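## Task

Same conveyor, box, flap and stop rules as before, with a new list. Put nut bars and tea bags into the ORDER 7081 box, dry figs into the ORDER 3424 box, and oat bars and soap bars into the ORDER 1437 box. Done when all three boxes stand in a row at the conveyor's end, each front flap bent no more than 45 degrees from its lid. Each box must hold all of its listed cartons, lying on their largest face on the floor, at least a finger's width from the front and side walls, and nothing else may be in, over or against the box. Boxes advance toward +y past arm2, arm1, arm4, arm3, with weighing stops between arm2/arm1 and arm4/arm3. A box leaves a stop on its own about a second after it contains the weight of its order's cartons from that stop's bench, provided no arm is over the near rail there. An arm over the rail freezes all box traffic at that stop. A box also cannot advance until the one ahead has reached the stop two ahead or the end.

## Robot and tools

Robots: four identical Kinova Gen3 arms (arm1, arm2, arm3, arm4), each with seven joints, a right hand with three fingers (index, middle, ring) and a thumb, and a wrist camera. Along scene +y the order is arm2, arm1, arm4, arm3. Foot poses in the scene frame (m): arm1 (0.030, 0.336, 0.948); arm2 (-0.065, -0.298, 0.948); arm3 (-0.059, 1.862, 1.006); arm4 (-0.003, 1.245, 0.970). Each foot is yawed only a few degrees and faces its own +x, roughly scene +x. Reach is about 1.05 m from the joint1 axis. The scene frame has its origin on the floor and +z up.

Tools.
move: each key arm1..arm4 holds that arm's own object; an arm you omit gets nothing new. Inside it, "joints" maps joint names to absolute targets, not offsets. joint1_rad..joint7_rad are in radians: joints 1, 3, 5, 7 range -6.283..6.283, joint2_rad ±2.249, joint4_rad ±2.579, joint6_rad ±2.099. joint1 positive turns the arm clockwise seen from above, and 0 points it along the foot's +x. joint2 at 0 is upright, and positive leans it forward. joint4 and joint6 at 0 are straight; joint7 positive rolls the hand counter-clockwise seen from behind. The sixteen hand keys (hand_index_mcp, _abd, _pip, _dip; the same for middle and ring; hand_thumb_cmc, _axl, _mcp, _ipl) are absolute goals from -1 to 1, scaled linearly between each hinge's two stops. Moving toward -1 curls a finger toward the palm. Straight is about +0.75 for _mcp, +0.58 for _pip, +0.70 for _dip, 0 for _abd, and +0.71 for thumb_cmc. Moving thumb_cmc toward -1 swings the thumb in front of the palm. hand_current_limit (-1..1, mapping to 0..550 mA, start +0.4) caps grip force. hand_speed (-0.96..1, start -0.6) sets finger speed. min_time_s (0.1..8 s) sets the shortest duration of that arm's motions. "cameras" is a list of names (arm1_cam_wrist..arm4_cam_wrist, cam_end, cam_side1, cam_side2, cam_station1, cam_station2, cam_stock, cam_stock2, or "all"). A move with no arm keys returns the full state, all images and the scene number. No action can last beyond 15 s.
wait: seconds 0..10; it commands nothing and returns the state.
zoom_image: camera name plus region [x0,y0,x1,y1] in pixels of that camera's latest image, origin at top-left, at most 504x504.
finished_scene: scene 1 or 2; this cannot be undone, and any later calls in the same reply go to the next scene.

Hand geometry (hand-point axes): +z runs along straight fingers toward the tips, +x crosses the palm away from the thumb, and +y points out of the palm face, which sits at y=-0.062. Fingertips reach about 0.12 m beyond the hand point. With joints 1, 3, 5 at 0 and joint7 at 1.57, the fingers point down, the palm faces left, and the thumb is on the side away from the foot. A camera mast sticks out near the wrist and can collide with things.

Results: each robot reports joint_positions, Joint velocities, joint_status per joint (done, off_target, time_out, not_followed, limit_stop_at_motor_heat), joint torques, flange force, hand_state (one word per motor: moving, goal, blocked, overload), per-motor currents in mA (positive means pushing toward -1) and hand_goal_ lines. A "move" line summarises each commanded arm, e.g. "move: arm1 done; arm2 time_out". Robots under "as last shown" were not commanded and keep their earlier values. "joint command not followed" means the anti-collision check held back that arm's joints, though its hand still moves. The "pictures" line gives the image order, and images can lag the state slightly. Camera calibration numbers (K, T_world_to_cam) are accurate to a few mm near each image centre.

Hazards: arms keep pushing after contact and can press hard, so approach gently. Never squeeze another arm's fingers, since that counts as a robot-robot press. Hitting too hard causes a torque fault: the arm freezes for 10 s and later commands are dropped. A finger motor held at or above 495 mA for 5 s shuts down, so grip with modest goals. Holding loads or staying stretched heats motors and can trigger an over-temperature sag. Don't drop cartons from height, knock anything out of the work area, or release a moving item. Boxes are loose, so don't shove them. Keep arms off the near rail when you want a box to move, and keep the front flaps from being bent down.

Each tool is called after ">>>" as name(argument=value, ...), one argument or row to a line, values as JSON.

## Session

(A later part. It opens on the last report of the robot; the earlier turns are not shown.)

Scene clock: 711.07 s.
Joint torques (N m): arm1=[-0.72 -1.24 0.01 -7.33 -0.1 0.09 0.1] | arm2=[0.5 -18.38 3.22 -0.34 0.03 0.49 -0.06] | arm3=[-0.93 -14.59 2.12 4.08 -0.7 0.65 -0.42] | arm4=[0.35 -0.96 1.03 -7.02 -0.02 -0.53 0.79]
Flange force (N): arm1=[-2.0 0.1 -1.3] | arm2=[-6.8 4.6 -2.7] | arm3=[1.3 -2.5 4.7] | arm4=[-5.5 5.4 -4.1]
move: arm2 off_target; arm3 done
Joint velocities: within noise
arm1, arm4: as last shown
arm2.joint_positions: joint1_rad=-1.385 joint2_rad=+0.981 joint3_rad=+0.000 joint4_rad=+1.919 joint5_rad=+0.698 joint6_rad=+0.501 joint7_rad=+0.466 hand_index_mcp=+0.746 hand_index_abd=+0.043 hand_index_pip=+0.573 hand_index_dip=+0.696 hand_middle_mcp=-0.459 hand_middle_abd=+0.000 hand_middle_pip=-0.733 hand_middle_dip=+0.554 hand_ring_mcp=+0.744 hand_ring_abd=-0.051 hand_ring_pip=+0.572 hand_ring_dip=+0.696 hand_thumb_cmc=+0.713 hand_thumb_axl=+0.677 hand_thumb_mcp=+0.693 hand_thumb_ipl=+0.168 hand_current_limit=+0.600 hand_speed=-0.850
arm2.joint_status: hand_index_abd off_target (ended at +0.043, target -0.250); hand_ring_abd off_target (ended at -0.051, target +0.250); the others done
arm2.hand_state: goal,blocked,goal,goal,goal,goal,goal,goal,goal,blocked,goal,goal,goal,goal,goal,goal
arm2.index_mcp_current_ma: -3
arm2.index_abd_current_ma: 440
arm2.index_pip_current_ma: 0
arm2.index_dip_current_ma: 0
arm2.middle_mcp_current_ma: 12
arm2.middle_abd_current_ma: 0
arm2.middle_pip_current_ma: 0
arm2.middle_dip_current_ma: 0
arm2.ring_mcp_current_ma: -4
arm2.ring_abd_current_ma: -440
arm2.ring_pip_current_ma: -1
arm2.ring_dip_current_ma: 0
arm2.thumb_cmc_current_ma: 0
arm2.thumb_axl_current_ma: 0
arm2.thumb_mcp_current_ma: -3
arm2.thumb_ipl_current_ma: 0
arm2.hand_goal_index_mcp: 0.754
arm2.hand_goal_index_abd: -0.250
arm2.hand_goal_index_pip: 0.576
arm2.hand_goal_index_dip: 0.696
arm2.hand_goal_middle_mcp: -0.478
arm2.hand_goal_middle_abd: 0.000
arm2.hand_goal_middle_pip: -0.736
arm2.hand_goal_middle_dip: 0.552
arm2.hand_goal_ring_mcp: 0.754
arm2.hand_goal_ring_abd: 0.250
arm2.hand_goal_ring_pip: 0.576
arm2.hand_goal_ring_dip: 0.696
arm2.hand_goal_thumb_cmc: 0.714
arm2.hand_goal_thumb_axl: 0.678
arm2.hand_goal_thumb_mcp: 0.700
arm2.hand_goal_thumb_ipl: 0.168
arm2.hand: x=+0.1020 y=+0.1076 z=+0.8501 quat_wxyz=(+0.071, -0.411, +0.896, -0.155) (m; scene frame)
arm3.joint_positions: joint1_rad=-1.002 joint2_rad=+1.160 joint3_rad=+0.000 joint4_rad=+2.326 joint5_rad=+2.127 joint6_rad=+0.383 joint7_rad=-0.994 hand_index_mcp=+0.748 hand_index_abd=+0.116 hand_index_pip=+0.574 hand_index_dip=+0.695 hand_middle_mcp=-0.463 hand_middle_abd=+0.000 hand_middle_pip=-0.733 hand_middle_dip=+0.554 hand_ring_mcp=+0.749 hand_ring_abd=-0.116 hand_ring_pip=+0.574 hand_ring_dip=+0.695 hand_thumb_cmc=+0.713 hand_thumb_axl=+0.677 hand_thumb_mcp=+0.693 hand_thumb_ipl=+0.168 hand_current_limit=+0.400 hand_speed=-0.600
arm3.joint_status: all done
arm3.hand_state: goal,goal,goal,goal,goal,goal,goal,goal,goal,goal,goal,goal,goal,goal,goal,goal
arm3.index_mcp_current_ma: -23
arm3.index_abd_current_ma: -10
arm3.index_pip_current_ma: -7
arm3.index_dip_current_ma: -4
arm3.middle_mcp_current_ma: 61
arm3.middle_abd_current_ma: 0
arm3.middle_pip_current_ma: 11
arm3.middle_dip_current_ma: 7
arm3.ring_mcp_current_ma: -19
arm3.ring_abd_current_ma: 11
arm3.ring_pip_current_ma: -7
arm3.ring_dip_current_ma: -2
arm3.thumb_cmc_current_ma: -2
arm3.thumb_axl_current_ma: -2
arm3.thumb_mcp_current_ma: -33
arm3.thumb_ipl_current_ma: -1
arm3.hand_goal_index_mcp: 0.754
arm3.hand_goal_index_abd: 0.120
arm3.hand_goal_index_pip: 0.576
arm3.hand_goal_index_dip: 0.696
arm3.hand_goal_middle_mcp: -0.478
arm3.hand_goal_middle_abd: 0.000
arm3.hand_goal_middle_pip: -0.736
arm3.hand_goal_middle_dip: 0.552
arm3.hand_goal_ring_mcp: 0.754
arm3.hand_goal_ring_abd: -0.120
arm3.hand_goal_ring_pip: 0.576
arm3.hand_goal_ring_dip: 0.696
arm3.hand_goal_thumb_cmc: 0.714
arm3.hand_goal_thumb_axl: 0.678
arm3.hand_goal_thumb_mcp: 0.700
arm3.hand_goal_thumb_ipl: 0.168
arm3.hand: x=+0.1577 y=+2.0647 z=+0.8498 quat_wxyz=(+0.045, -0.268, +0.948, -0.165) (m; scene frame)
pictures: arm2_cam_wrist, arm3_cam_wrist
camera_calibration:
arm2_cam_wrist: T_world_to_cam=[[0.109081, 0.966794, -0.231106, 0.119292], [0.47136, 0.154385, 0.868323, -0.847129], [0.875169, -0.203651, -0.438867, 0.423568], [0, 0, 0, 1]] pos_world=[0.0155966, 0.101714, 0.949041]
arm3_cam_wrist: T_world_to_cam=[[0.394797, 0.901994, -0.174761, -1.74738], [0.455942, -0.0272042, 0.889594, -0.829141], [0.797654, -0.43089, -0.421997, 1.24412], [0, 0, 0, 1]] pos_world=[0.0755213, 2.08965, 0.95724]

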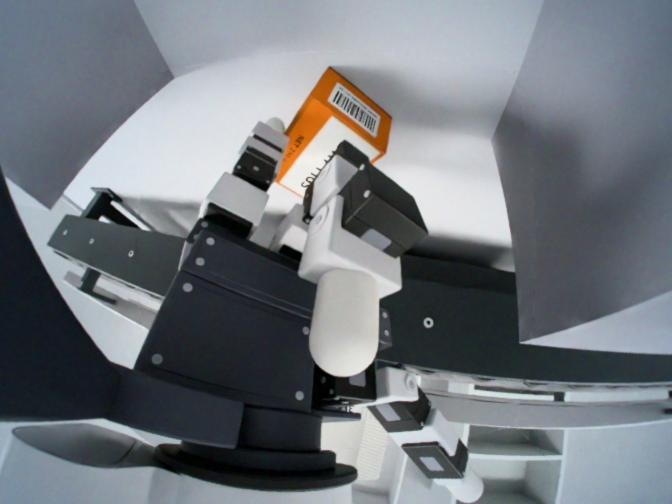

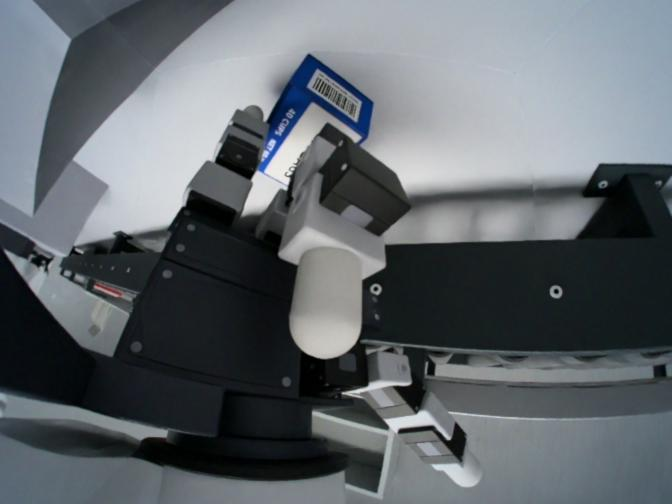

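>>> move(
  arm3={"joints":{"hand_current_limit":0.6,"hand_speed":-0.85,"hand_index_abd":-0.25,"hand_ring_abd":0.25}},
  arm2={"joints":{"joint1_rad":-1.3865,"joint2_rad":0.8024,"joint4_rad":1.9398,"joint5_rad":0.5514,"joint6_rad":0.6294,"joint7_rad":0.6380},"min_time_s":3},
  cameras=["arm2_cam_wrist"],
)

>>> move(
  arm3={"joints":{"joint1_rad":-1.0030,"joint2_rad":1.0526,"joint4_rad":2.3652,"joint5_rad":1.9692,"joint6_rad":0.3514,"joint7_rad":-0.8256},"min_time_s":2},
  arm2={"joints":{"joint1_rad":-1.3888,"joint2_rad":0.4920,"joint4_rad":1.8453,"joint5_rad":0.3763,"joint6_rad":0.9944,"joint7_rad":0.8851},"min_time_s":2.5},
  cameras=["arm3_cam_wrist"],
)

Scene clock: 756.67 s.
Joint torques (N m): arm1=[-0.68 -1.21 -0.02 -7.34 -0.14 0.09 0.07] | arm2=[0.53 -17.98 3.18 -1.66 0.19 0.63 -0.08] | arm3=[-0.91 -14.91 2.09 4.31 -0.7 0.75 -0.37] | arm4=[0.35 -0.93 1.01 -7 -0.02 -0.52 0.78]
Flange force (N): arm1=[-1.9 -0.1 -1.2] | arm2=[-5.7 4.4 -1.4] | arm3=[0.6 -1.8 5.6] | arm4=[-5.5 5.3 -4.1]
move: arm2 done; arm3 off_target
Joint velocities: within noise
arm1, arm4: as last shown
arm2.joint_positions: joint1_rad=-1.387 joint2_rad=+0.802 joint3_rad=+0.000 joint4_rad=+1.940 joint5_rad=+0.551 joint6_rad=+0.629 joint7_rad=+0.638 hand_index_mcp=+0.742 hand_index_abd=+0.043 hand_index_pip=+0.572 hand_index_dip=+0.696 hand_middle_mcp=-0.459 hand_middle_abd=+0.000 hand_middle_pip=-0.733 hand_middle_dip=+0.554 hand_ring_mcp=+0.741 hand_ring_abd=-0.050 hand_ring_pip=+0.571 hand_ring_dip=+0.696 hand_thumb_cmc=+0.713 hand_thumb_axl=+0.677 hand_thumb_mcp=+0.693 hand_thumb_ipl=+0.168 hand_current_limit=+0.600 hand_speed=-0.850
arm2.joint_status: all done
arm2.hand_state: goal,blocked,goal,goal,goal,goal,goal,goal,goal,blocked,goal,goal,goal,goal,goal,goal
arm2.index_mcp_current_ma: -5
arm2.index_abd_current_ma: 440
arm2.index_pip_current_ma: -1
arm2.index_dip_current_ma: 0
arm2.middle_mcp_current_ma: 12
arm2.middle_abd_current_ma: 0
arm2.middle_pip_current_ma: 0
arm2.middle_dip_current_ma: 0
arm2.ring_mcp_current_ma: -6
arm2.ring_abd_current_ma: -440
arm2.ring_pip_current_ma: -1
arm2.ring_dip_current_ma: 0
arm2.thumb_cmc_current_ma: 0
arm2.thumb_axl_current_ma: 0
arm2.thumb_mcp_current_ma: -3
arm2.thumb_ipl_current_ma: 0
arm2.hand_goal_index_mcp: 0.754
arm2.hand_goal_index_abd: -0.250
arm2.hand_goal_index_pip: 0.576
arm2.hand_goal_index_dip: 0.696
arm2.hand_goal_middle_mcp: -0.478
arm2.hand_goal_middle_abd: 0.000
arm2.hand_goal_middle_pip: -0.736
arm2.hand_goal_middle_dip: 0.552
arm2.hand_goal_ring_mcp: 0.754
arm2.hand_goal_ring_abd: 0.250
arm2.hand_goal_ring_pip: 0.576
arm2.hand_goal_ring_dip: 0.696
arm2.hand_goal_thumb_cmc: 0.714
arm2.hand_goal_thumb_axl: 0.678
arm2.hand_goal_thumb_mcp: 0.700
arm2.hand_goal_thumb_ipl: 0.168
arm2.hand: x=+0.1018 y=+0.1076 z=+0.9241 quat_wxyz=(+0.071, -0.411, +0.896, -0.155) (m; scene frame)
arm3.joint_positions: joint1_rad=-1.002 joint2_rad=+1.160 joint3_rad=+0.000 joint4_rad=+2.326 joint5_rad=+2.127 joint6_rad=+0.383 joint7_rad=-0.994 hand_index_mcp=+0.748 hand_index_abd=+0.040 hand_index_pip=+0.574 hand_index_dip=+0.695 hand_middle_mcp=-0.463 hand_middle_abd=+0.000 hand_middle_pip=-0.733 hand_middle_dip=+0.554 hand_ring_mcp=+0.749 hand_ring_abd=-0.056 hand_ring_pip=+0.574 hand_ring_dip=+0.695 hand_thumb_cmc=+0.713 hand_thumb_axl=+0.677 hand_thumb_mcp=+0.693 hand_thumb_ipl=+0.168 hand_current_limit=+0.600 hand_speed=-0.850
arm3.joint_status: hand_index_abd off_target (ended at +0.040, target -0.250); hand_ring_abd off_target (ended at -0.056, target +0.250); the others done
arm3.hand_state: goal,blocked,goal,goal,goal,goal,goal,goal,goal,blocked,goal,goal,goal,goal,goal,goal
arm3.index_mcp_current_ma: -23
arm3.index_abd_current_ma: 440
arm3.index_pip_current_ma: -7
arm3.index_dip_current_ma: -4
arm3.middle_mcp_current_ma: 61
arm3.middle_abd_current_ma: 0
arm3.middle_pip_current_ma: 11
arm3.middle_dip_current_ma: 7
arm3.ring_mcp_current_ma: -19
arm3.ring_abd_current_ma: -440
arm3.ring_pip_current_ma: -7
arm3.ring_dip_current_ma: -2
arm3.thumb_cmc_current_ma: -2
arm3.thumb_axl_current_ma: -2
arm3.thumb_mcp_current_ma: -33
arm3.thumb_ipl_current_ma: -1
arm3.hand_goal_index_mcp: 0.754
arm3.hand_goal_index_abd: -0.250
arm3.hand_goal_index_pip: 0.576
arm3.hand_goal_index_dip: 0.696
arm3.hand_goal_middle_mcp: -0.478
arm3.hand_goal_middle_abd: 0.000
arm3.hand_goal_middle_pip: -0.736
arm3.hand_goal_middle_dip: 0.552
arm3.hand_goal_ring_mcp: 0.754
arm3.hand_goal_ring_abd: 0.250
arm3.hand_goal_ring_pip: 0.576
arm3.hand_goal_ring_dip: 0.696
arm3.hand_goal_thumb_cmc: 0.714
arm3.hand_goal_thumb_axl: 0.678
arm3.hand_goal_thumb_mcp: 0.700
arm3.hand_goal_thumb_ipl: 0.168
arm3.hand: x=+0.1577 y=+2.0647 z=+0.8498 quat_wxyz=(+0.045, -0.268, +0.948, -0.165) (m; scene frame)
pictures: arm2_cam_wrist
camera_calibration:
arm2_cam_wrist: T_world_to_cam=[[0.108809, 0.966906, -0.230767, 0.136155], [0.471363, 0.154202, 0.868354, -0.911289], [0.875202, -0.203259, -0.438985, 0.45628], [0, 0, 0, 1]] pos_world=[0.0153959, 0.101616, 1.02304]

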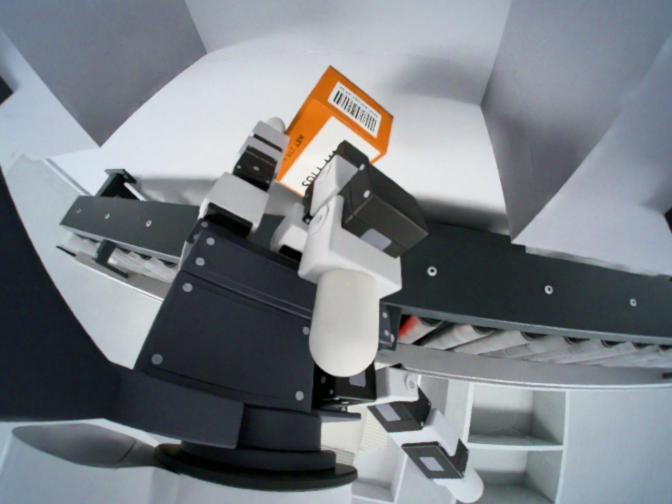

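Scene clock: 759.47 s.
Joint torques (N m): arm1=[-0.71 -1.19 0.01 -7.33 -0.13 0.1 0.09] | arm2=[0.56 -15.99 2.87 -4.72 0.57 0.44 -0.03] | arm3=[-0.83 -14.49 2.1 3.77 -0.73 0.92 -0.38] | arm4=[0.36 -0.95 1.01 -7.02 -0.05 -0.54 0.81]
Flange force (N): arm1=[-1.9 0.1 -1.2] | arm2=[-4.0 3.9 -1.9] | arm3=[1.7 -1.9 6.8] | arm4=[-5.5 5.4 -4.0]
move: arm2 done; arm3 done
Joint velocities: within noise
arm1, arm4: as last shown
arm2.joint_positions: joint1_rad=-1.389 joint2_rad=+0.492 joint3_rad=+0.000 joint4_rad=+1.845 joint5_rad=+0.376 joint6_rad=+0.994 joint7_rad=+0.885 hand_index_mcp=+0.742 hand_index_abd=+0.043 hand_index_pip=+0.572 hand_index_dip=+0.696 hand_middle_mcp=-0.459 hand_middle_abd=+0.000 hand_middle_pip=-0.733 hand_middle_dip=+0.554 hand_ring_mcp=+0.741 hand_ring_abd=-0.050 hand_ring_pip=+0.571 hand_ring_dip=+0.696 hand_thumb_cmc=+0.713 hand_thumb_axl=+0.677 hand_thumb_mcp=+0.693 hand_thumb_ipl=+0.168 hand_current_limit=+0.600 hand_speed=-0.850
arm2.joint_status: all done
arm2.hand_state: goal,blocked,goal,goal,goal,goal,goal,goal,goal,blocked,goal,goal,goal,goal,goal,goal
arm2.index_mcp_current_ma: -5
arm2.index_abd_current_ma: 440
arm2.index_pip_current_ma: -1
arm2.index_dip_current_ma: 0
arm2.middle_mcp_current_ma: 12
arm2.middle_abd_current_ma: 0
arm2.middle_pip_current_ma: 0
arm2.middle_dip_current_ma: 0
arm2.ring_mcp_current_ma: -6
arm2.ring_abd_current_ma: -440
arm2.ring_pip_current_ma: -1
arm2.ring_dip_current_ma: 0
arm2.thumb_cmc_current_ma: 0
arm2.thumb_axl_current_ma: 0
arm2.thumb_mcp_current_ma: -3
arm2.thumb_ipl_current_ma: 0
arm2.hand_goal_index_mcp: 0.754
arm2.hand_goal_index_abd: -0.250
arm2.hand_goal_index_pip: 0.576
arm2.hand_goal_index_dip: 0.696
arm2.hand_goal_middle_mcp: -0.478
arm2.hand_goal_middle_abd: 0.000
arm2.hand_goal_middle_pip: -0.736
arm2.hand_goal_middle_dip: 0.552
arm2.hand_goal_ring_mcp: 0.754
arm2.hand_goal_ring_abd: 0.250
arm2.hand_goal_ring_pip: 0.576
arm2.hand_goal_ring_dip: 0.696
arm2.hand_goal_thumb_cmc: 0.714
arm2.hand_goal_thumb_axl: 0.678
arm2.hand_goal_thumb_mcp: 0.700
arm2.hand_goal_thumb_ipl: 0.168
arm2.hand: x=+0.1018 y=+0.1077 z=+1.0741 quat_wxyz=(+0.071, -0.411, +0.895, -0.155) (m; scene frame)
arm3.joint_positions: joint1_rad=-1.003 joint2_rad=+1.053 joint3_rad=+0.000 joint4_rad=+2.365 joint5_rad=+1.969 joint6_rad=+0.351 joint7_rad=-0.826 hand_index_mcp=+0.747 hand_index_abd=+0.040 hand_index_pip=+0.574 hand_index_dip=+0.695 hand_middle_mcp=-0.463 hand_middle_abd=+0.000 hand_middle_pip=-0.733 hand_middle_dip=+0.554 hand_ring_mcp=+0.748 hand_ring_abd=-0.056 hand_ring_pip=+0.574 hand_ring_dip=+0.695 hand_thumb_cmc=+0.713 hand_thumb_axl=+0.677 hand_thumb_mcp=+0.693 hand_thumb_ipl=+0.168 hand_current_limit=+0.600 hand_speed=-0.850
arm3.joint_status: all done
arm3.hand_state: goal,blocked,goal,goal,goal,goal,goal,goal,goal,blocked,goal,goal,goal,goal,goal,goal
arm3.index_mcp_current_ma: -25
arm3.index_abd_current_ma: 440
arm3.index_pip_current_ma: -7
arm3.index_dip_current_ma: -4
arm3.middle_mcp_current_ma: 61
arm3.middle_abd_current_ma: 0
arm3.middle_pip_current_ma: 11
arm3.middle_dip_current_ma: 7
arm3.ring_mcp_current_ma: -20
arm3.ring_abd_current_ma: -440
arm3.ring_pip_current_ma: -7
arm3.ring_dip_current_ma: -2
arm3.thumb_cmc_current_ma: -2
arm3.thumb_axl_current_ma: -2
arm3.thumb_mcp_current_ma: -33
arm3.thumb_ipl_current_ma: -1
arm3.hand_goal_index_mcp: 0.754
arm3.hand_goal_index_abd: -0.250
arm3.hand_goal_index_pip: 0.576
arm3.hand_goal_index_dip: 0.696
arm3.hand_goal_middle_mcp: -0.478
arm3.hand_goal_middle_abd: 0.000
arm3.hand_goal_middle_pip: -0.736
arm3.hand_goal_middle_dip: 0.552
arm3.hand_goal_ring_mcp: 0.754
arm3.hand_goal_ring_abd: 0.250
arm3.hand_goal_ring_pip: 0.576
arm3.hand_goal_ring_dip: 0.696
arm3.hand_goal_thumb_cmc: 0.714
arm3.hand_goal_thumb_axl: 0.678
arm3.hand_goal_thumb_mcp: 0.700
arm3.hand_goal_thumb_ipl: 0.168
arm3.hand: x=+0.1578 y=+2.0648 z=+0.8838 quat_wxyz=(+0.045, -0.268, +0.948, -0.165) (m; scene frame)
pictures: arm3_cam_wrist
camera_calibration:
arm3_cam_wrist: T_world_to_cam=[[0.394982, 0.901904, -0.174809, -1.74143], [0.456205, -0.0273964, 0.889453, -0.858907], [0.797412, -0.431067, -0.422274, 1.25914], [0, 0, 0, 1]] pos_world=[0.0756224, 2.08985, 0.99124]

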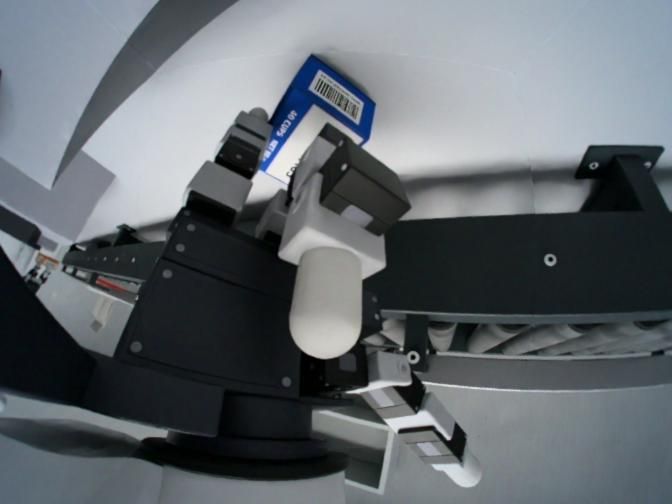

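>>> move(
  arm3={"joints":{"joint1_rad":-1.0035,"joint2_rad":0.9181,"joint4_rad":2.3976,"joint5_rad":1.6870,"joint6_rad":0.3249,"joint7_rad":-0.5272},"min_time_s":1.5},
  arm2={"joints":{"joint1_rad":-1.3912,"joint2_rad":0.3067,"joint4_rad":1.5824,"joint5_rad":0.3166,"joint6_rad":1.4178,"joint7_rad":1.0447},"min_time_s":2},
)

>>> move(
  arm3={"joints":{"joint1_rad":-1.0050,"joint2_rad":0.6530,"joint4_rad":2.4110,"joint5_rad":1.0060,"joint6_rad":0.3844,"joint7_rad":0.1926},"min_time_s":2},
)

>>> move(
  arm3={"joints":{"joint1_rad":-1.0061,"joint2_rad":0.3977,"joint4_rad":2.3634,"joint5_rad":0.5949,"joint6_rad":0.6013,"joint7_rad":0.6542},"min_time_s":2},
  arm2={"joints":{"joint1_rad":-0.6542,"joint2_rad":0.7312,"joint4_rad":0.7053,"joint5_rad":0.1898,"joint6_rad":1.4117,"joint7_rad":2.5630},"min_time_s":4},
)

>>> move(
  arm3={"joints":{"joint1_rad":-1.0083,"joint2_rad":0.0425,"joint4_rad":2.1163,"joint5_rad":0.3552,"joint6_rad":1.1443,"joint7_rad":1.0085},"min_time_s":2.5},
  cameras=["cam_station1","cam_station2","arm2_cam_wrist","arm3_cam_wrist"],
)

>>> zoom_image(
  camera="cam_station1",
  region=[360, 80, 570, 270],
)

>>> zoom_image(
  camera="cam_station2",
  region=[350, 80, 560, 270],
)

Scene clock: 788.03 s.
Joint torques (N m): arm1=[-0.66 -1.17 -0.02 -7.37 -0.12 0.07 0.08] | arm2=[0.52 -14.61 2.6 -7 0.75 0.3 -0.05] | arm3=[-0.92 -13.83 2.02 2.79 -0.62 1.09 -0.46] | arm4=[0.38 -0.95 1.02 -7.01 -0.04 -0.53 0.8]
Flange force (N): arm1=[-1.8 0.0 -1.1] | arm2=[-3.0 3.4 -2.7] | arm3=no reading | arm4=[-5.5 5.4 -4.1]
move: arm2 done; arm3 done
Joint velocities: within noise
arm1, arm4: as last shown
arm2.joint_positions: joint1_rad=-1.391 joint2_rad=+0.307 joint3_rad=+0.000 joint4_rad=+1.582 joint5_rad=+0.317 joint6_rad=+1.418 joint7_rad=+1.045 hand_index_mcp=+0.742 hand_index_abd=+0.043 hand_index_pip=+0.572 hand_index_dip=+0.696 hand_middle_mcp=-0.459 hand_middle_abd=+0.000 hand_middle_pip=-0.733 hand_middle_dip=+0.554 hand_ring_mcp=+0.741 hand_ring_abd=-0.050 hand_ring_pip=+0.571 hand_ring_dip=+0.696 hand_thumb_cmc=+0.713 hand_thumb_axl=+0.677 hand_thumb_mcp=+0.693 hand_thumb_ipl=+0.168 hand_current_limit=+0.600 hand_speed=-0.850
arm2.joint_status: all done
arm2.hand_state: goal,blocked,goal,goal,goal,goal,goal,goal,goal,blocked,goal,goal,goal,goal,goal,goal
arm2.index_mcp_current_ma: -5
arm2.index_abd_current_ma: 440
arm2.index_pip_current_ma: -1
arm2.index_dip_current_ma: 0
arm2.middle_mcp_current_ma: 12
arm2.middle_abd_current_ma: 0
arm2.middle_pip_current_ma: 0
arm2.middle_dip_current_ma: 0
arm2.ring_mcp_current_ma: -6
arm2.ring_abd_current_ma: -440
arm2.ring_pip_current_ma: -1
arm2.ring_dip_current_ma: 0
arm2.thumb_cmc_current_ma: 0
arm2.thumb_axl_current_ma: 0
arm2.thumb_mcp_current_ma: -3
arm2.thumb_ipl_current_ma: 0
arm2.hand_goal_index_mcp: 0.754
arm2.hand_goal_index_abd: -0.250
arm2.hand_goal_index_pip: 0.576
arm2.hand_goal_index_dip: 0.696
arm2.hand_goal_middle_mcp: -0.478
arm2.hand_goal_middle_abd: 0.000
arm2.hand_goal_middle_pip: -0.736
arm2.hand_goal_middle_dip: 0.552
arm2.hand_goal_ring_mcp: 0.754
arm2.hand_goal_ring_abd: 0.250
arm2.hand_goal_ring_pip: 0.576
arm2.hand_goal_ring_dip: 0.696
arm2.hand_goal_thumb_cmc: 0.714
arm2.hand_goal_thumb_axl: 0.678
arm2.hand_goal_thumb_mcp: 0.700
arm2.hand_goal_thumb_ipl: 0.168
arm2.hand: x=+0.1018 y=+0.1077 z=+1.2241 quat_wxyz=(+0.071, -0.411, +0.895, -0.155) (m; scene frame)
arm3.joint_positions: joint1_rad=-1.003 joint2_rad=+0.918 joint3_rad=+0.000 joint4_rad=+2.398 joint5_rad=+1.687 joint6_rad=+0.325 joint7_rad=-0.527 hand_index_mcp=+0.747 hand_index_abd=+0.040 hand_index_pip=+0.574 hand_index_dip=+0.695 hand_middle_mcp=-0.463 hand_middle_abd=+0.000 hand_middle_pip=-0.733 hand_middle_dip=+0.554 hand_ring_mcp=+0.748 hand_ring_abd=-0.056 hand_ring_pip=+0.574 hand_ring_dip=+0.695 hand_thumb_cmc=+0.713 hand_thumb_axl=+0.677 hand_thumb_mcp=+0.693 hand_thumb_ipl=+0.168 hand_current_limit=+0.600 hand_speed=-0.850
arm3.joint_status: all done
arm3.hand_state: goal,blocked,goal,goal,goal,goal,goal,goal,goal,blocked,goal,goal,goal,goal,goal,goal
arm3.index_mcp_current_ma: -25
arm3.index_abd_current_ma: 440
arm3.index_pip_current_ma: -7
arm3.index_dip_current_ma: -4
arm3.middle_mcp_current_ma: 61
arm3.middle_abd_current_ma: 0
arm3.middle_pip_current_ma: 11
arm3.middle_dip_current_ma: 7
arm3.ring_mcp_current_ma: -20
arm3.ring_abd_current_ma: -440
arm3.ring_pip_current_ma: -7
arm3.ring_dip_current_ma: -2
arm3.thumb_cmc_current_ma: -2
arm3.thumb_axl_current_ma: -2
arm3.thumb_mcp_current_ma: -33
arm3.thumb_ipl_current_ma: -1
arm3.hand_goal_index_mcp: 0.754
arm3.hand_goal_index_abd: -0.250
arm3.hand_goal_index_pip: 0.576
arm3.hand_goal_index_dip: 0.696
arm3.hand_goal_middle_mcp: -0.478
arm3.hand_goal_middle_abd: 0.000
arm3.hand_goal_middle_pip: -0.736
arm3.hand_goal_middle_dip: 0.552
arm3.hand_goal_ring_mcp: 0.754
arm3.hand_goal_ring_abd: 0.250
arm3.hand_goal_ring_pip: 0.576
arm3.hand_goal_ring_dip: 0.696
arm3.hand_goal_thumb_cmc: 0.714
arm3.hand_goal_thumb_axl: 0.678
arm3.hand_goal_thumb_mcp: 0.700
arm3.hand_goal_thumb_ipl: 0.168
arm3.hand: x=+0.1580 y=+2.0648 z=+0.9238 quat_wxyz=(+0.045, -0.268, +0.948, -0.165) (m; scene frame)
pictures: none

Scene clock: 790.33 s.
Joint torques (N m): arm1=[-0.73 -1.12 0.02 -7.35 -0.15 0.08 0.08] | arm2=[0.54 -14.49 2.53 -7.01 0.8 0.3 -0.01] | arm3=[-0.89 -12.24 1.68 0.58 -0.35 1.22 -0.43] | arm4=[0.36 -0.95 1.04 -7.02 -0.04 -0.53 0.81]
Flange force (N): arm1=[-1.7 0.1 -1.1] | arm2=[-2.7 3.4 -2.7] | arm3=no reading | arm4=[-5.5 5.5 -4.0]
move: arm3 done
Joint velocities: within noise
arm1, arm2, arm4: as last shown
arm3.joint_positions: joint1_rad=-1.005 joint2_rad=+0.653 joint3_rad=+0.000 joint4_rad=+2.411 joint5_rad=+1.006 joint6_rad=+0.384 joint7_rad=+0.193 hand_index_mcp=+0.747 hand_index_abd=+0.040 hand_index_pip=+0.574 hand_index_dip=+0.695 hand_middle_mcp=-0.463 hand_middle_abd=+0.000 hand_middle_pip=-0.733 hand_middle_dip=+0.554 hand_ring_mcp=+0.748 hand_ring_abd=-0.056 hand_ring_pip=+0.574 hand_ring_dip=+0.695 hand_thumb_cmc=+0.713 hand_thumb_axl=+0.677 hand_thumb_mcp=+0.693 hand_thumb_ipl=+0.168 hand_current_limit=+0.600 hand_speed=-0.850
arm3.joint_status: all done
arm3.hand_state: goal,blocked,goal,goal,goal,goal,goal,goal,goal,blocked,goal,goal,goal,goal,goal,goal
arm3.index_mcp_current_ma: -26
arm3.index_abd_current_ma: 440
arm3.index_pip_current_ma: -7
arm3.index_dip_current_ma: -4
arm3.middle_mcp_current_ma: 61
arm3.middle_abd_current_ma: 0
arm3.middle_pip_current_ma: 11
arm3.middle_dip_current_ma: 7
arm3.ring_mcp_current_ma: -21
arm3.ring_abd_current_ma: -440
arm3.ring_pip_current_ma: -7
arm3.ring_dip_current_ma: -2
arm3.thumb_cmc_current_ma: -2
arm3.thumb_axl_current_ma: -2
arm3.thumb_mcp_current_ma: -33
arm3.thumb_ipl_current_ma: -1
arm3.hand_goal_index_mcp: 0.754
arm3.hand_goal_index_abd: -0.250
arm3.hand_goal_index_pip: 0.576
arm3.hand_goal_index_dip: 0.696
arm3.hand_goal_middle_mcp: -0.478
arm3.hand_goal_middle_abd: 0.000
arm3.hand_goal_middle_pip: -0.736
arm3.hand_goal_middle_dip: 0.552
arm3.hand_goal_ring_mcp: 0.754
arm3.hand_goal_ring_abd: 0.250
arm3.hand_goal_ring_pip: 0.576
arm3.hand_goal_ring_dip: 0.696
arm3.hand_goal_thumb_cmc: 0.714
arm3.hand_goal_thumb_axl: 0.678
arm3.hand_goal_thumb_mcp: 0.700
arm3.hand_goal_thumb_ipl: 0.168
arm3.hand: x=+0.1583 y=+2.0649 z=+0.9987 quat_wxyz=(+0.045, -0.268, +0.948, -0.165) (m; scene frame)
pictures: none

Scene clock: 794.63 s.
Joint torques (N m): arm1=[-0.7 -1.19 0 -7.36 -0.1 0.09 0.07] | arm2=[0.46 -24.28 2.9 -8.9 0.46 -1.26 -0.02] | arm3=[-0.87 -10.38 1.47 -2.13 -0.09 1.03 -0.4] | arm4=[0.36 -0.94 1.03 -7.02 -0.04 -0.53 0.8]
Flange force (N): arm1=[-1.9 0.1 -1.1] | arm2=[-5.9 -9.3 -0.8] | arm3=[-3.6 -2.4 -0.8] | arm4=[-5.5 5.4 -4.0]
move: arm2 done; arm3 done
Joint velocities: within noise
arm1, arm4: as last shown
arm2.joint_positions: joint1_rad=-0.654 joint2_rad=+0.731 joint3_rad=+0.000 joint4_rad=+0.705 joint5_rad=+0.190 joint6_rad=+1.412 joint7_rad=+2.563 hand_index_mcp=+0.742 hand_index_abd=+0.043 hand_index_pip=+0.572 hand_index_dip=+0.696 hand_middle_mcp=-0.459 hand_middle_abd=+0.000 hand_middle_pip=-0.733 hand_middle_dip=+0.554 hand_ring_mcp=+0.740 hand_ring_abd=-0.050 hand_ring_pip=+0.571 hand_ring_dip=+0.696 hand_thumb_cmc=+0.713 hand_thumb_axl=+0.677 hand_thumb_mcp=+0.693 hand_thumb_ipl=+0.168 hand_current_limit=+0.600 hand_speed=-0.850
arm2.joint_status: all done
arm2.hand_state: goal,blocked,goal,goal,goal,goal,goal,goal,goal,blocked,goal,goal,goal,goal,goal,goal
arm2.index_mcp_current_ma: -6
arm2.index_abd_current_ma: 440
arm2.index_pip_current_ma: -1
arm2.index_dip_current_ma: 0
arm2.middle_mcp_current_ma: 12
arm2.middle_abd_current_ma: 0
arm2.middle_pip_current_ma: 0
arm2.middle_dip_current_ma: 0
arm2.ring_mcp_current_ma: -7
arm2.ring_abd_current_ma: -440
arm2.ring_pip_current_ma: -1
arm2.ring_dip_current_ma: 0
arm2.thumb_cmc_current_ma: 0
arm2.thumb_axl_current_ma: 0
arm2.thumb_mcp_current_ma: -3
arm2.thumb_ipl_current_ma: 0
arm2.hand_goal_index_mcp: 0.754
arm2.hand_goal_index_abd: -0.250
arm2.hand_goal_index_pip: 0.576
arm2.hand_goal_index_dip: 0.696
arm2.hand_goal_middle_mcp: -0.478
arm2.hand_goal_middle_abd: 0.000
arm2.hand_goal_middle_pip: -0.736
arm2.hand_goal_middle_dip: 0.552
arm2.hand_goal_ring_mcp: 0.754
arm2.hand_goal_ring_abd: 0.250
arm2.hand_goal_ring_pip: 0.576
arm2.hand_goal_ring_dip: 0.696
arm2.hand_goal_thumb_cmc: 0.714
arm2.hand_goal_thumb_axl: 0.678
arm2.hand_goal_thumb_mcp: 0.700
arm2.hand_goal_thumb_ipl: 0.168
arm2.hand: x=+0.4708 y=+0.0245 z=+1.2742 quat_wxyz=(+0.122, -0.696, +0.697, -0.119) (m; scene frame)
arm3.joint_positions: joint1_rad=-1.006 joint2_rad=+0.398 joint3_rad=+0.000 joint4_rad=+2.363 joint5_rad=+0.595 joint6_rad=+0.601 joint7_rad=+0.654 hand_index_mcp=+0.747 hand_index_abd=+0.040 hand_index_pip=+0.574 hand_index_dip=+0.695 hand_middle_mcp=-0.463 hand_middle_abd=+0.000 hand_middle_pip=-0.733 hand_middle_dip=+0.554 hand_ring_mcp=+0.748 hand_ring_abd=-0.056 hand_ring_pip=+0.574 hand_ring_dip=+0.695 hand_thumb_cmc=+0.713 hand_thumb_axl=+0.677 hand_thumb_mcp=+0.693 hand_thumb_ipl=+0.168 hand_current_limit=+0.600 hand_speed=-0.850
arm3.joint_status: all done
arm3.hand_state: goal,blocked,goal,goal,goal,goal,goal,goal,goal,blocked,goal,goal,goal,goal,goal,goal
arm3.index_mcp_current_ma: -26
arm3.index_abd_current_ma: 440
arm3.index_pip_current_ma: -7
arm3.index_dip_current_ma: -4
arm3.middle_mcp_current_ma: 61
arm3.middle_abd_current_ma: 0
arm3.middle_pip_current_ma: 11
arm3.middle_dip_current_ma: 7
arm3.ring_mcp_current_ma: -21
arm3.ring_abd_current_ma: -440
arm3.ring_pip_current_ma: -7
arm3.ring_dip_current_ma: -2
arm3.thumb_cmc_current_ma: -2
arm3.thumb_axl_current_ma: -2
arm3.thumb_mcp_current_ma: -33
arm3.thumb_ipl_current_ma: -1
arm3.hand_goal_index_mcp: 0.754
arm3.hand_goal_index_abd: -0.250
arm3.hand_goal_index_pip: 0.576
arm3.hand_goal_index_dip: 0.696
arm3.hand_goal_middle_mcp: -0.478
arm3.hand_goal_middle_abd: 0.000
arm3.hand_goal_middle_pip: -0.736
arm3.hand_goal_middle_dip: 0.552
arm3.hand_goal_ring_mcp: 0.754
arm3.hand_goal_ring_abd: 0.250
arm3.hand_goal_ring_pip: 0.576
arm3.hand_goal_ring_dip: 0.696
arm3.hand_goal_thumb_cmc: 0.714
arm3.hand_goal_thumb_axl: 0.678
arm3.hand_goal_thumb_mcp: 0.700
arm3.hand_goal_thumb_ipl: 0.168
arm3.hand: x=+0.1583 y=+2.0644 z=+1.0741 quat_wxyz=(+0.045, -0.268, +0.948, -0.166) (m; scene frame)
pictures: none

Scene clock: 797.43 s.
Joint torques (N m): arm1=[-0.68 -1.19 0.01 -7.36 -0.1 0.1 0.06] | arm2=[0.36 -24.31 2.97 -8.85 0.41 -1.27 -0.04] | arm3=[-0.82 -7.49 0.86 -6.41 0.42 0.74 -0.39] | arm4=[0.36 -0.97 1.02 -7.01 -0.04 -0.52 0.79]
Flange force (N): arm1=[-1.9 0.0 -1.1] | arm2=[-5.9 -9.8 -0.9] | arm3=[-1.1 -1.4 0.6] | arm4=[-5.5 5.3 -4.1]
move: arm3 done
Joint velocities: within noise
arm1, arm2: as last shown
arm3.joint_positions: joint1_rad=-1.008 joint2_rad=+0.042 joint3_rad=+0.000 joint4_rad=+2.116 joint5_rad=+0.355 joint6_rad=+1.144 joint7_rad=+1.008 hand_index_mcp=+0.747 hand_index_abd=+0.040 hand_index_pip=+0.574 hand_index_dip=+0.695 hand_middle_mcp=-0.463 hand_middle_abd=+0.000 hand_middle_pip=-0.733 hand_middle_dip=+0.554 hand_ring_mcp=+0.748 hand_ring_abd=-0.056 hand_ring_pip=+0.574 hand_ring_dip=+0.695 hand_thumb_cmc=+0.713 hand_thumb_axl=+0.677 hand_thumb_mcp=+0.693 hand_thumb_ipl=+0.168 hand_current_limit=+0.600 hand_speed=-0.850
arm3.joint_status: all done
arm3.hand_state: goal,blocked,goal,goal,goal,goal,goal,goal,goal,blocked,goal,goal,goal,goal,goal,goal
arm3.index_mcp_current_ma: -26
arm3.index_abd_current_ma: 440
arm3.index_pip_current_ma: -7
arm3.index_dip_current_ma: -4
arm3.middle_mcp_current_ma: 61
arm3.middle_abd_current_ma: 0
arm3.middle_pip_current_ma: 11
arm3.middle_dip_current_ma: 7
arm3.ring_mcp_current_ma: -21
arm3.ring_abd_current_ma: -440
arm3.ring_pip_current_ma: -7
arm3.ring_dip_current_ma: -2
arm3.thumb_cmc_current_ma: -2
arm3.thumb_axl_current_ma: -2
arm3.thumb_mcp_current_ma: -33
arm3.thumb_ipl_current_ma: -1
arm3.hand_goal_index_mcp: 0.754
arm3.hand_goal_index_abd: -0.250
arm3.hand_goal_index_pip: 0.576
arm3.hand_goal_index_dip: 0.696
arm3.hand_goal_middle_mcp: -0.478
arm3.hand_goal_middle_abd: 0.000
arm3.hand_goal_middle_pip: -0.736
arm3.hand_goal_middle_dip: 0.552
arm3.hand_goal_ring_mcp: 0.754
arm3.hand_goal_ring_abd: 0.250
arm3.hand_goal_ring_pip: 0.576
arm3.hand_goal_ring_dip: 0.696
arm3.hand_goal_thumb_cmc: 0.714
arm3.hand_goal_thumb_axl: 0.678
arm3.hand_goal_thumb_mcp: 0.700
arm3.hand_goal_thumb_ipl: 0.168
arm3.hand: x=+0.1584 y=+2.0642 z=+1.2241 quat_wxyz=(+0.045, -0.268, +0.948, -0.165) (m; scene frame)
arm4.joint_positions: joint1_rad=+1.100 joint2_rad=-0.456 joint3_rad=+0.000 joint4_rad=+1.461 joint5_rad=-0.019 joint6_rad=+2.015 joint7_rad=+1.735 hand_index_mcp=+0.753 hand_index_abd=+0.000 hand_index_pip=+0.577 hand_index_dip=+0.696 hand_middle_mcp=+0.753 hand_middle_abd=+0.000 hand_middle_pip=+0.577 hand_middle_dip=+0.696 hand_ring_mcp=+0.753 hand_ring_abd=+0.000 hand_ring_pip=+0.577 hand_ring_dip=+0.696 hand_thumb_cmc=+0.714 hand_thumb_axl=+0.677 hand_thumb_mcp=+0.224 hand_thumb_ipl=+0.168 hand_current_limit=+0.400 hand_speed=-0.600
arm4.joint_status: not commanded
arm4.hand_state: goal,goal,goal,goal,goal,goal,goal,goal,goal,goal,goal,goal,goal,goal,goal,goal
arm4.index_mcp_current_ma: 0
arm4.index_abd_current_ma: 0
arm4.index_pip_current_ma: 0
arm4.index_dip_current_ma: 0
arm4.middle_mcp_current_ma: 0
arm4.middle_abd_current_ma: 0
arm4.middle_pip_current_ma: 0
arm4.middle_dip_current_ma: 0
arm4.ring_mcp_current_ma: 0
arm4.ring_abd_current_ma: 0
arm4.ring_pip_current_ma: 0
arm4.ring_dip_current_ma: 0
arm4.thumb_cmc_current_ma: 0
arm4.thumb_axl_current_ma: 0
arm4.thumb_mcp_current_ma: -1
arm4.thumb_ipl_current_ma: 0
arm4.hand_goal_index_mcp: 0.754
arm4.hand_goal_index_abd: 0.000
arm4.hand_goal_index_pip: 0.576
arm4.hand_goal_index_dip: 0.696
arm4.hand_goal_middle_mcp: 0.754
arm4.hand_goal_middle_abd: 0.000
arm4.hand_goal_middle_pip: 0.576
arm4.hand_goal_middle_dip: 0.696
arm4.hand_goal_ring_mcp: 0.754
arm4.hand_goal_ring_abd: 0.000
arm4.hand_goal_ring_pip: 0.576
arm4.hand_goal_ring_dip: 0.696
arm4.hand_goal_thumb_cmc: 0.714
arm4.hand_goal_thumb_axl: 0.678
arm4.hand_goal_thumb_mcp: 0.226
arm4.hand_goal_thumb_ipl: 0.168
arm4.hand: x=+0.1236 y=+1.1794 z=+1.5036 quat_wxyz=(+0.055, +0.379, +0.924, -0.021) (m; scene frame)
pictures: arm2_cam_wrist, arm3_cam_wrist, cam_station1, cam_station2
camera_calibration:
arm2_cam_wrist: T_world_to_cam=[[-0.546678, 0.805797, -0.227672, 0.565752], [0.256218, 0.419833, 0.870685, -1.28448], [0.797179, 0.417651, -0.435973, 0.287815], [0, 0, 0, 1]] pos_world=[0.408952, -0.0368201, 1.37267]
arm3_cam_wrist: T_world_to_cam=[[0.395343, 0.90175, -0.174788, -1.68148], [0.456019, -0.0275041, 0.889545, -1.16167], [0.79734, -0.431382, -0.422088, 1.40252], [0, 0, 0, 1]] pos_world=[0.0762226, 2.08935, 1.33144]

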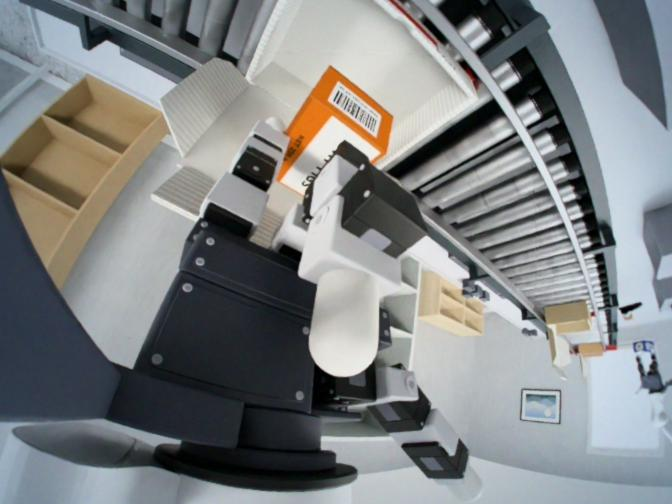

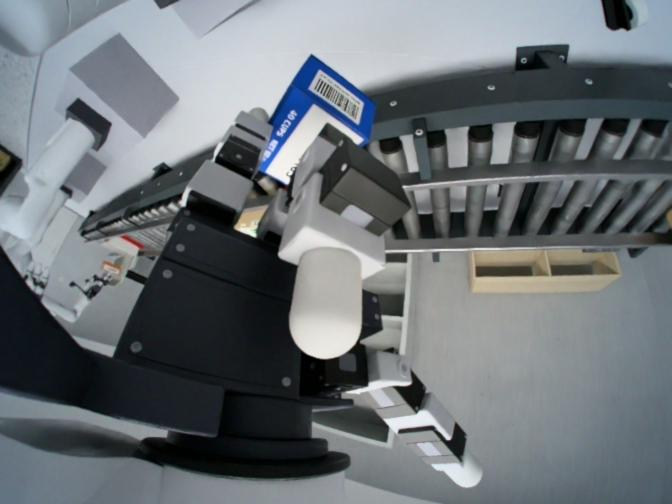

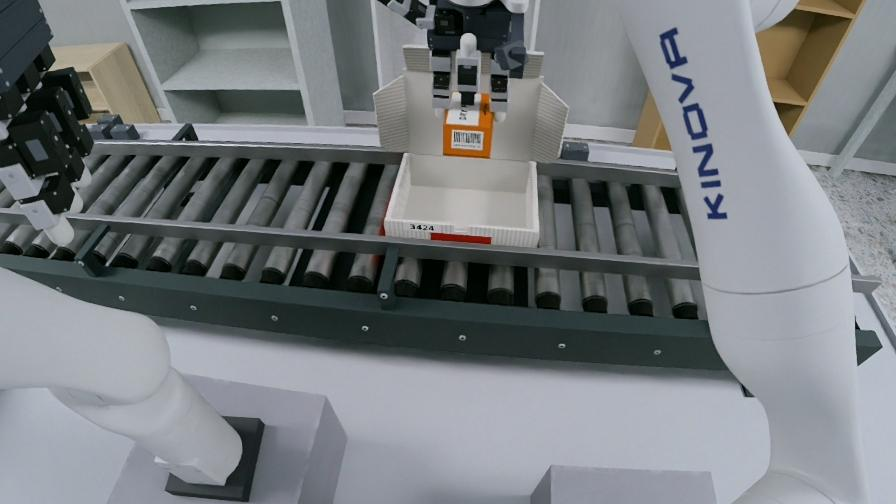

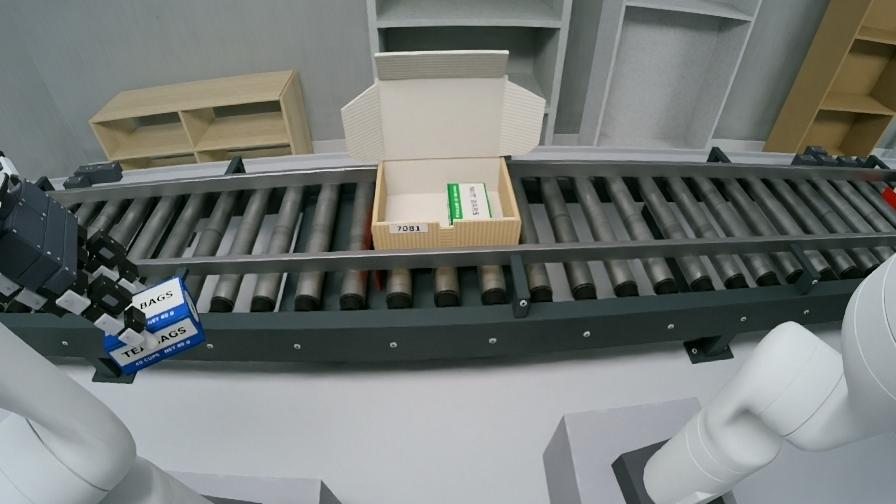

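Scaled by 2.400.

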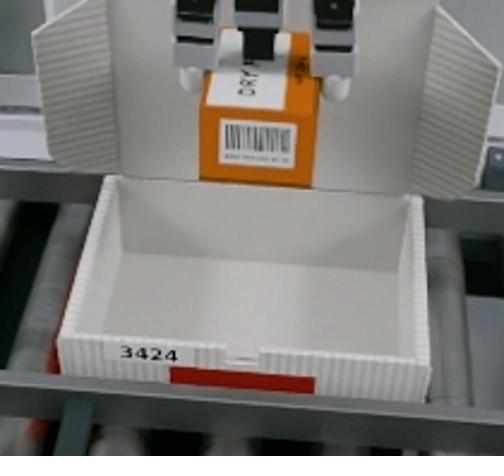

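Scaled by 2.400.

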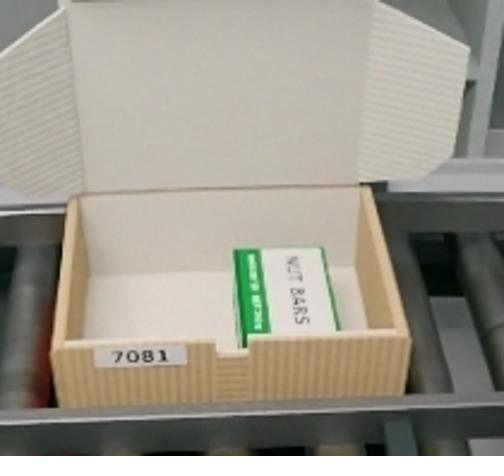

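>>> move(
  arm2={"joints":{"joint1_rad":-0.6529,"joint2_rad":0.7442,"joint4_rad":1.0324,"joint5_rad":0.2127,"joint6_rad":1.0781,"joint7_rad":2.4929},"min_time_s":2.0},
  arm3={"joints":{"joint1_rad":-0.32,"joint2_rad":0.30,"joint3_rad":0,"joint4_rad":1.65,"joint5_rad":0.10,"joint6_rad":1.10,"joint7_rad":2.3},"min_time_s":2.5},
  cameras=["cam_station1","cam_station2"],
)

>>> zoom_image(
  camera="cam_station1",
  region=[360, 80, 570, 270],
)

Scene clock: 876.47 s.
Joint torques (N m): arm1=[-0.69 -1.15 0.04 -7.35 -0.14 0.09 0.08] | arm2=[0.43 -24.3 2.88 -8.76 0.47 -1.3 -0.01] | arm3=[-0.9 -14.26 1.07 -7.94 -0.29 0.04 -0.42] | arm4=[0.37 -0.97 1.02 -7.01 -0.03 -0.51 0.79]
Flange force (N): arm1=[-1.9 0.1 -1.1] | arm2=[-4.6 -6.8 0.9] | arm3=[1.0 -2.1 1.4] | arm4=[-5.5 5.3 -4.0]
move: arm2 done; arm3 done
Joint velocities: within noise
arm1.joint_positions: joint1_rad=-0.044 joint2_rad=-0.382 joint3_rad=-0.032 joint4_rad=+1.500 joint5_rad=-0.073 joint6_rad=+2.064 joint7_rad=+1.831 hand_index_mcp=+0.753 hand_index_abd=+0.000 hand_index_pip=+0.577 hand_index_dip=+0.696 hand_middle_mcp=+0.753 hand_middle_abd=+0.000 hand_middle_pip=+0.577 hand_middle_dip=+0.696 hand_ring_mcp=+0.753 hand_ring_abd=+0.000 hand_ring_pip=+0.577 hand_ring_dip=+0.696 hand_thumb_cmc=+0.714 hand_thumb_axl=+0.677 hand_thumb_mcp=+0.224 hand_thumb_ipl=+0.168 hand_current_limit=+0.400 hand_speed=-0.600
arm1.joint_status: not commanded
arm1.hand_state: goal,goal,goal,goal,goal,goal,goal,goal,goal,goal,goal,goal,goal,goal,goal,goal
arm1.index_mcp_current_ma: -1
arm1.index_abd_current_ma: 0
arm1.index_pip_current_ma: 1
arm1.index_dip_current_ma: 0
arm1.middle_mcp_current_ma: -1
arm1.middle_abd_current_ma: 0
arm1.middle_pip_current_ma: 1
arm1.middle_dip_current_ma: 0
arm1.ring_mcp_current_ma: -1
arm1.ring_abd_current_ma: 0
arm1.ring_pip_current_ma: 1
arm1.ring_dip_current_ma: 0
arm1.thumb_cmc_current_ma: 0
arm1.thumb_axl_current_ma: -1
arm1.thumb_mcp_current_ma: -4
arm1.thumb_ipl_current_ma: 0
arm1.hand_goal_index_mcp: 0.754
arm1.hand_goal_index_abd: 0.000
arm1.hand_goal_index_pip: 0.576
arm1.hand_goal_index_dip: 0.696
arm1.hand_goal_middle_mcp: 0.754
arm1.hand_goal_middle_abd: 0.000
arm1.hand_goal_middle_pip: 0.576
arm1.hand_goal_middle_dip: 0.696
arm1.hand_goal_ring_mcp: 0.754
arm1.hand_goal_ring_abd: 0.000
arm1.hand_goal_ring_pip: 0.576
arm1.hand_goal_ring_dip: 0.696
arm1.hand_goal_thumb_cmc: 0.714
arm1.hand_goal_thumb_axl: 0.678
arm1.hand_goal_thumb_mcp: 0.226
arm1.hand_goal_thumb_ipl: 0.168
arm1.hand: x=+0.1249 y=+0.4406 z=+1.4647 quat_wxyz=(-0.022, -0.237, +0.971, +0.027) (m; scene frame)
arm2.joint_positions: joint1_rad=-0.653 joint2_rad=+0.744 joint3_rad=+0.000 joint4_rad=+1.032 joint5_rad=+0.213 joint6_rad=+1.078 joint7_rad=+2.493 hand_index_mcp=+0.742 hand_index_abd=+0.043 hand_index_pip=+0.572 hand_index_dip=+0.696 hand_middle_mcp=-0.459 hand_middle_abd=+0.000 hand_middle_pip=-0.733 hand_middle_dip=+0.554 hand_ring_mcp=+0.740 hand_ring_abd=-0.050 hand_ring_pip=+0.571 hand_ring_dip=+0.696 hand_thumb_cmc=+0.713 hand_thumb_axl=+0.677 hand_thumb_mcp=+0.693 hand_thumb_ipl=+0.168 hand_current_limit=+0.600 hand_speed=-0.850
arm2.joint_status: all done
arm2.hand_state: goal,blocked,goal,goal,goal,goal,goal,goal,goal,blocked,goal,goal,goal,goal,goal,goal
arm2.index_mcp_current_ma: -6
arm2.index_abd_current_ma: 440
arm2.index_pip_current_ma: -1
arm2.index_dip_current_ma: 0
arm2.middle_mcp_current_ma: 12
arm2.middle_abd_current_ma: 0
arm2.middle_pip_current_ma: 0
arm2.middle_dip_current_ma: 0
arm2.ring_mcp_current_ma: -7
arm2.ring_abd_current_ma: -440
arm2.ring_pip_current_ma: -1
arm2.ring_dip_current_ma: 0
arm2.thumb_cmc_current_ma: 0
arm2.thumb_axl_current_ma: 0
arm2.thumb_mcp_current_ma: -3
arm2.thumb_ipl_current_ma: 0
arm2.hand_goal_index_mcp: 0.754
arm2.hand_goal_index_abd: -0.250
arm2.hand_goal_index_pip: 0.576
arm2.hand_goal_index_dip: 0.696
arm2.hand_goal_middle_mcp: -0.478
arm2.hand_goal_middle_abd: 0.000
arm2.hand_goal_middle_pip: -0.736
arm2.hand_goal_middle_dip: 0.552
arm2.hand_goal_ring_mcp: 0.754
arm2.hand_goal_ring_abd: 0.250
arm2.hand_goal_ring_pip: 0.576
arm2.hand_goal_ring_dip: 0.696
arm2.hand_goal_thumb_cmc: 0.714
arm2.hand_goal_thumb_axl: 0.678
arm2.hand_goal_thumb_mcp: 0.700
arm2.hand_goal_thumb_ipl: 0.168
arm2.hand: x=+0.4708 y=+0.0243 z=+1.1641 quat_wxyz=(+0.122, -0.696, +0.697, -0.119) (m; scene frame)
arm3.joint_positions: joint1_rad=-0.320 joint2_rad=+0.300 joint3_rad=+0.000 joint4_rad=+1.650 joint5_rad=+0.100 joint6_rad=+1.100 joint7_rad=+2.300 hand_index_mcp=+0.747 hand_index_abd=+0.040 hand_index_pip=+0.574 hand_index_dip=+0.695 hand_middle_mcp=-0.463 hand_middle_abd=+0.000 hand_middle_pip=-0.733 hand_middle_dip=+0.554 hand_ring_mcp=+0.748 hand_ring_abd=-0.056 hand_ring_pip=+0.574 hand_ring_dip=+0.695 hand_thumb_cmc=+0.713 hand_thumb_axl=+0.677 hand_thumb_mcp=+0.693 hand_thumb_ipl=+0.168 hand_current_limit=+0.600 hand_speed=-0.850
arm3.joint_status: all done
arm3.hand_state: goal,blocked,goal,goal,goal,goal,goal,goal,goal,blocked,goal,goal,goal,goal,goal,goal
arm3.index_mcp_current_ma: -26
arm3.index_abd_current_ma: 440
arm3.index_pip_current_ma: -7
arm3.index_dip_current_ma: -4
arm3.middle_mcp_current_ma: 61
arm3.middle_abd_current_ma: 0
arm3.middle_pip_current_ma: 11
arm3.middle_dip_current_ma: 7
arm3.ring_mcp_current_ma: -20
arm3.ring_abd_current_ma: -440
arm3.ring_pip_current_ma: -7
arm3.ring_dip_current_ma: -2
arm3.thumb_cmc_current_ma: -2
arm3.thumb_axl_current_ma: -2
arm3.thumb_mcp_current_ma: -33
arm3.thumb_ipl_current_ma: -1
arm3.hand_goal_index_mcp: 0.754
arm3.hand_goal_index_abd: -0.250
arm3.hand_goal_index_pip: 0.576
arm3.hand_goal_index_dip: 0.696
arm3.hand_goal_middle_mcp: -0.478
arm3.hand_goal_middle_abd: 0.000
arm3.hand_goal_middle_pip: -0.736
arm3.hand_goal_middle_dip: 0.552
arm3.hand_goal_ring_mcp: 0.754
arm3.hand_goal_ring_abd: 0.250
arm3.hand_goal_ring_pip: 0.576
arm3.hand_goal_ring_dip: 0.696
arm3.hand_goal_thumb_cmc: 0.714
arm3.hand_goal_thumb_axl: 0.678
arm3.hand_goal_thumb_mcp: 0.700
arm3.hand_goal_thumb_ipl: 0.168
arm3.hand: x=+0.3253 y=+1.9847 z=+1.2652 quat_wxyz=(+0.032, -0.488, +0.871, -0.053) (m; scene frame)
arm4: as last shown
pictures: cam_station1, cam_station2

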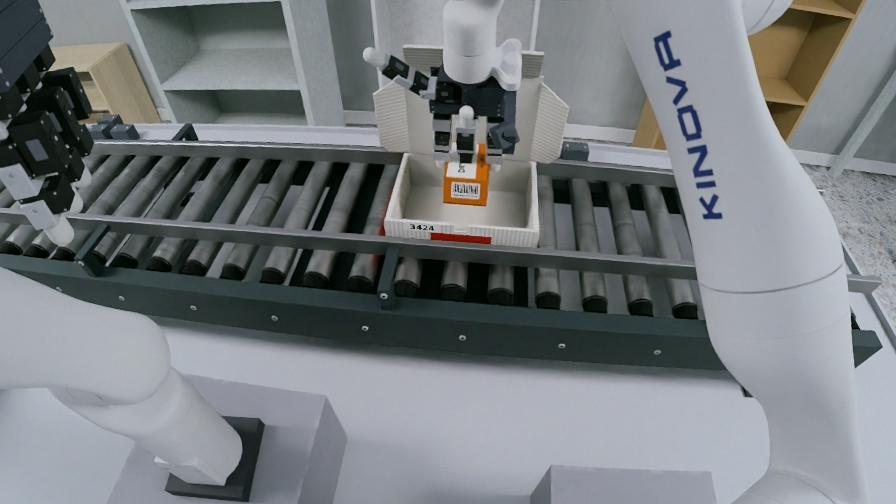

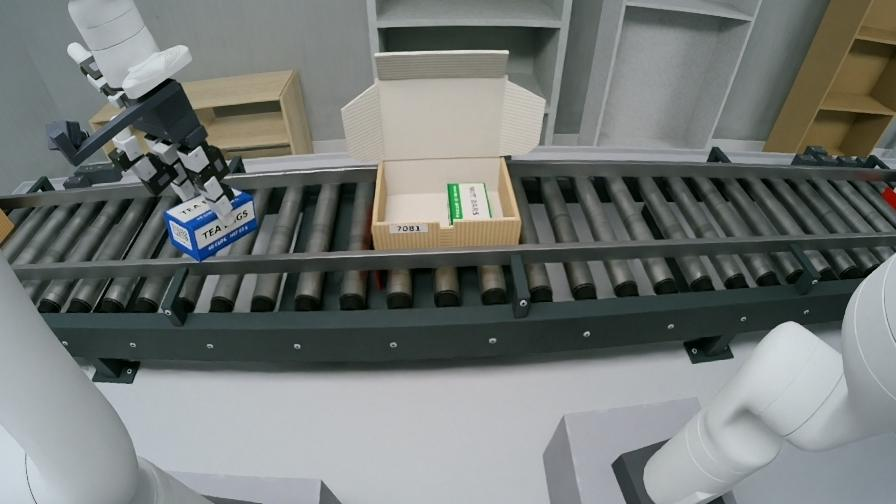

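Scaled by 2.400.

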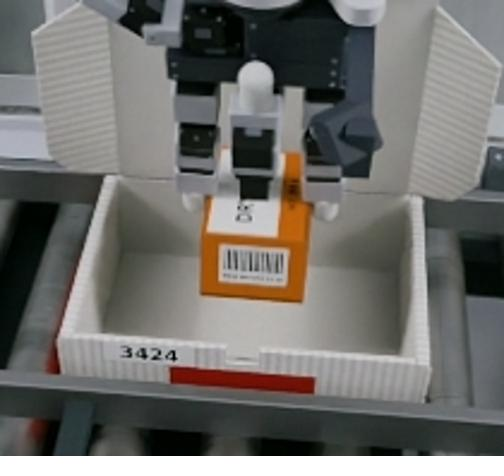

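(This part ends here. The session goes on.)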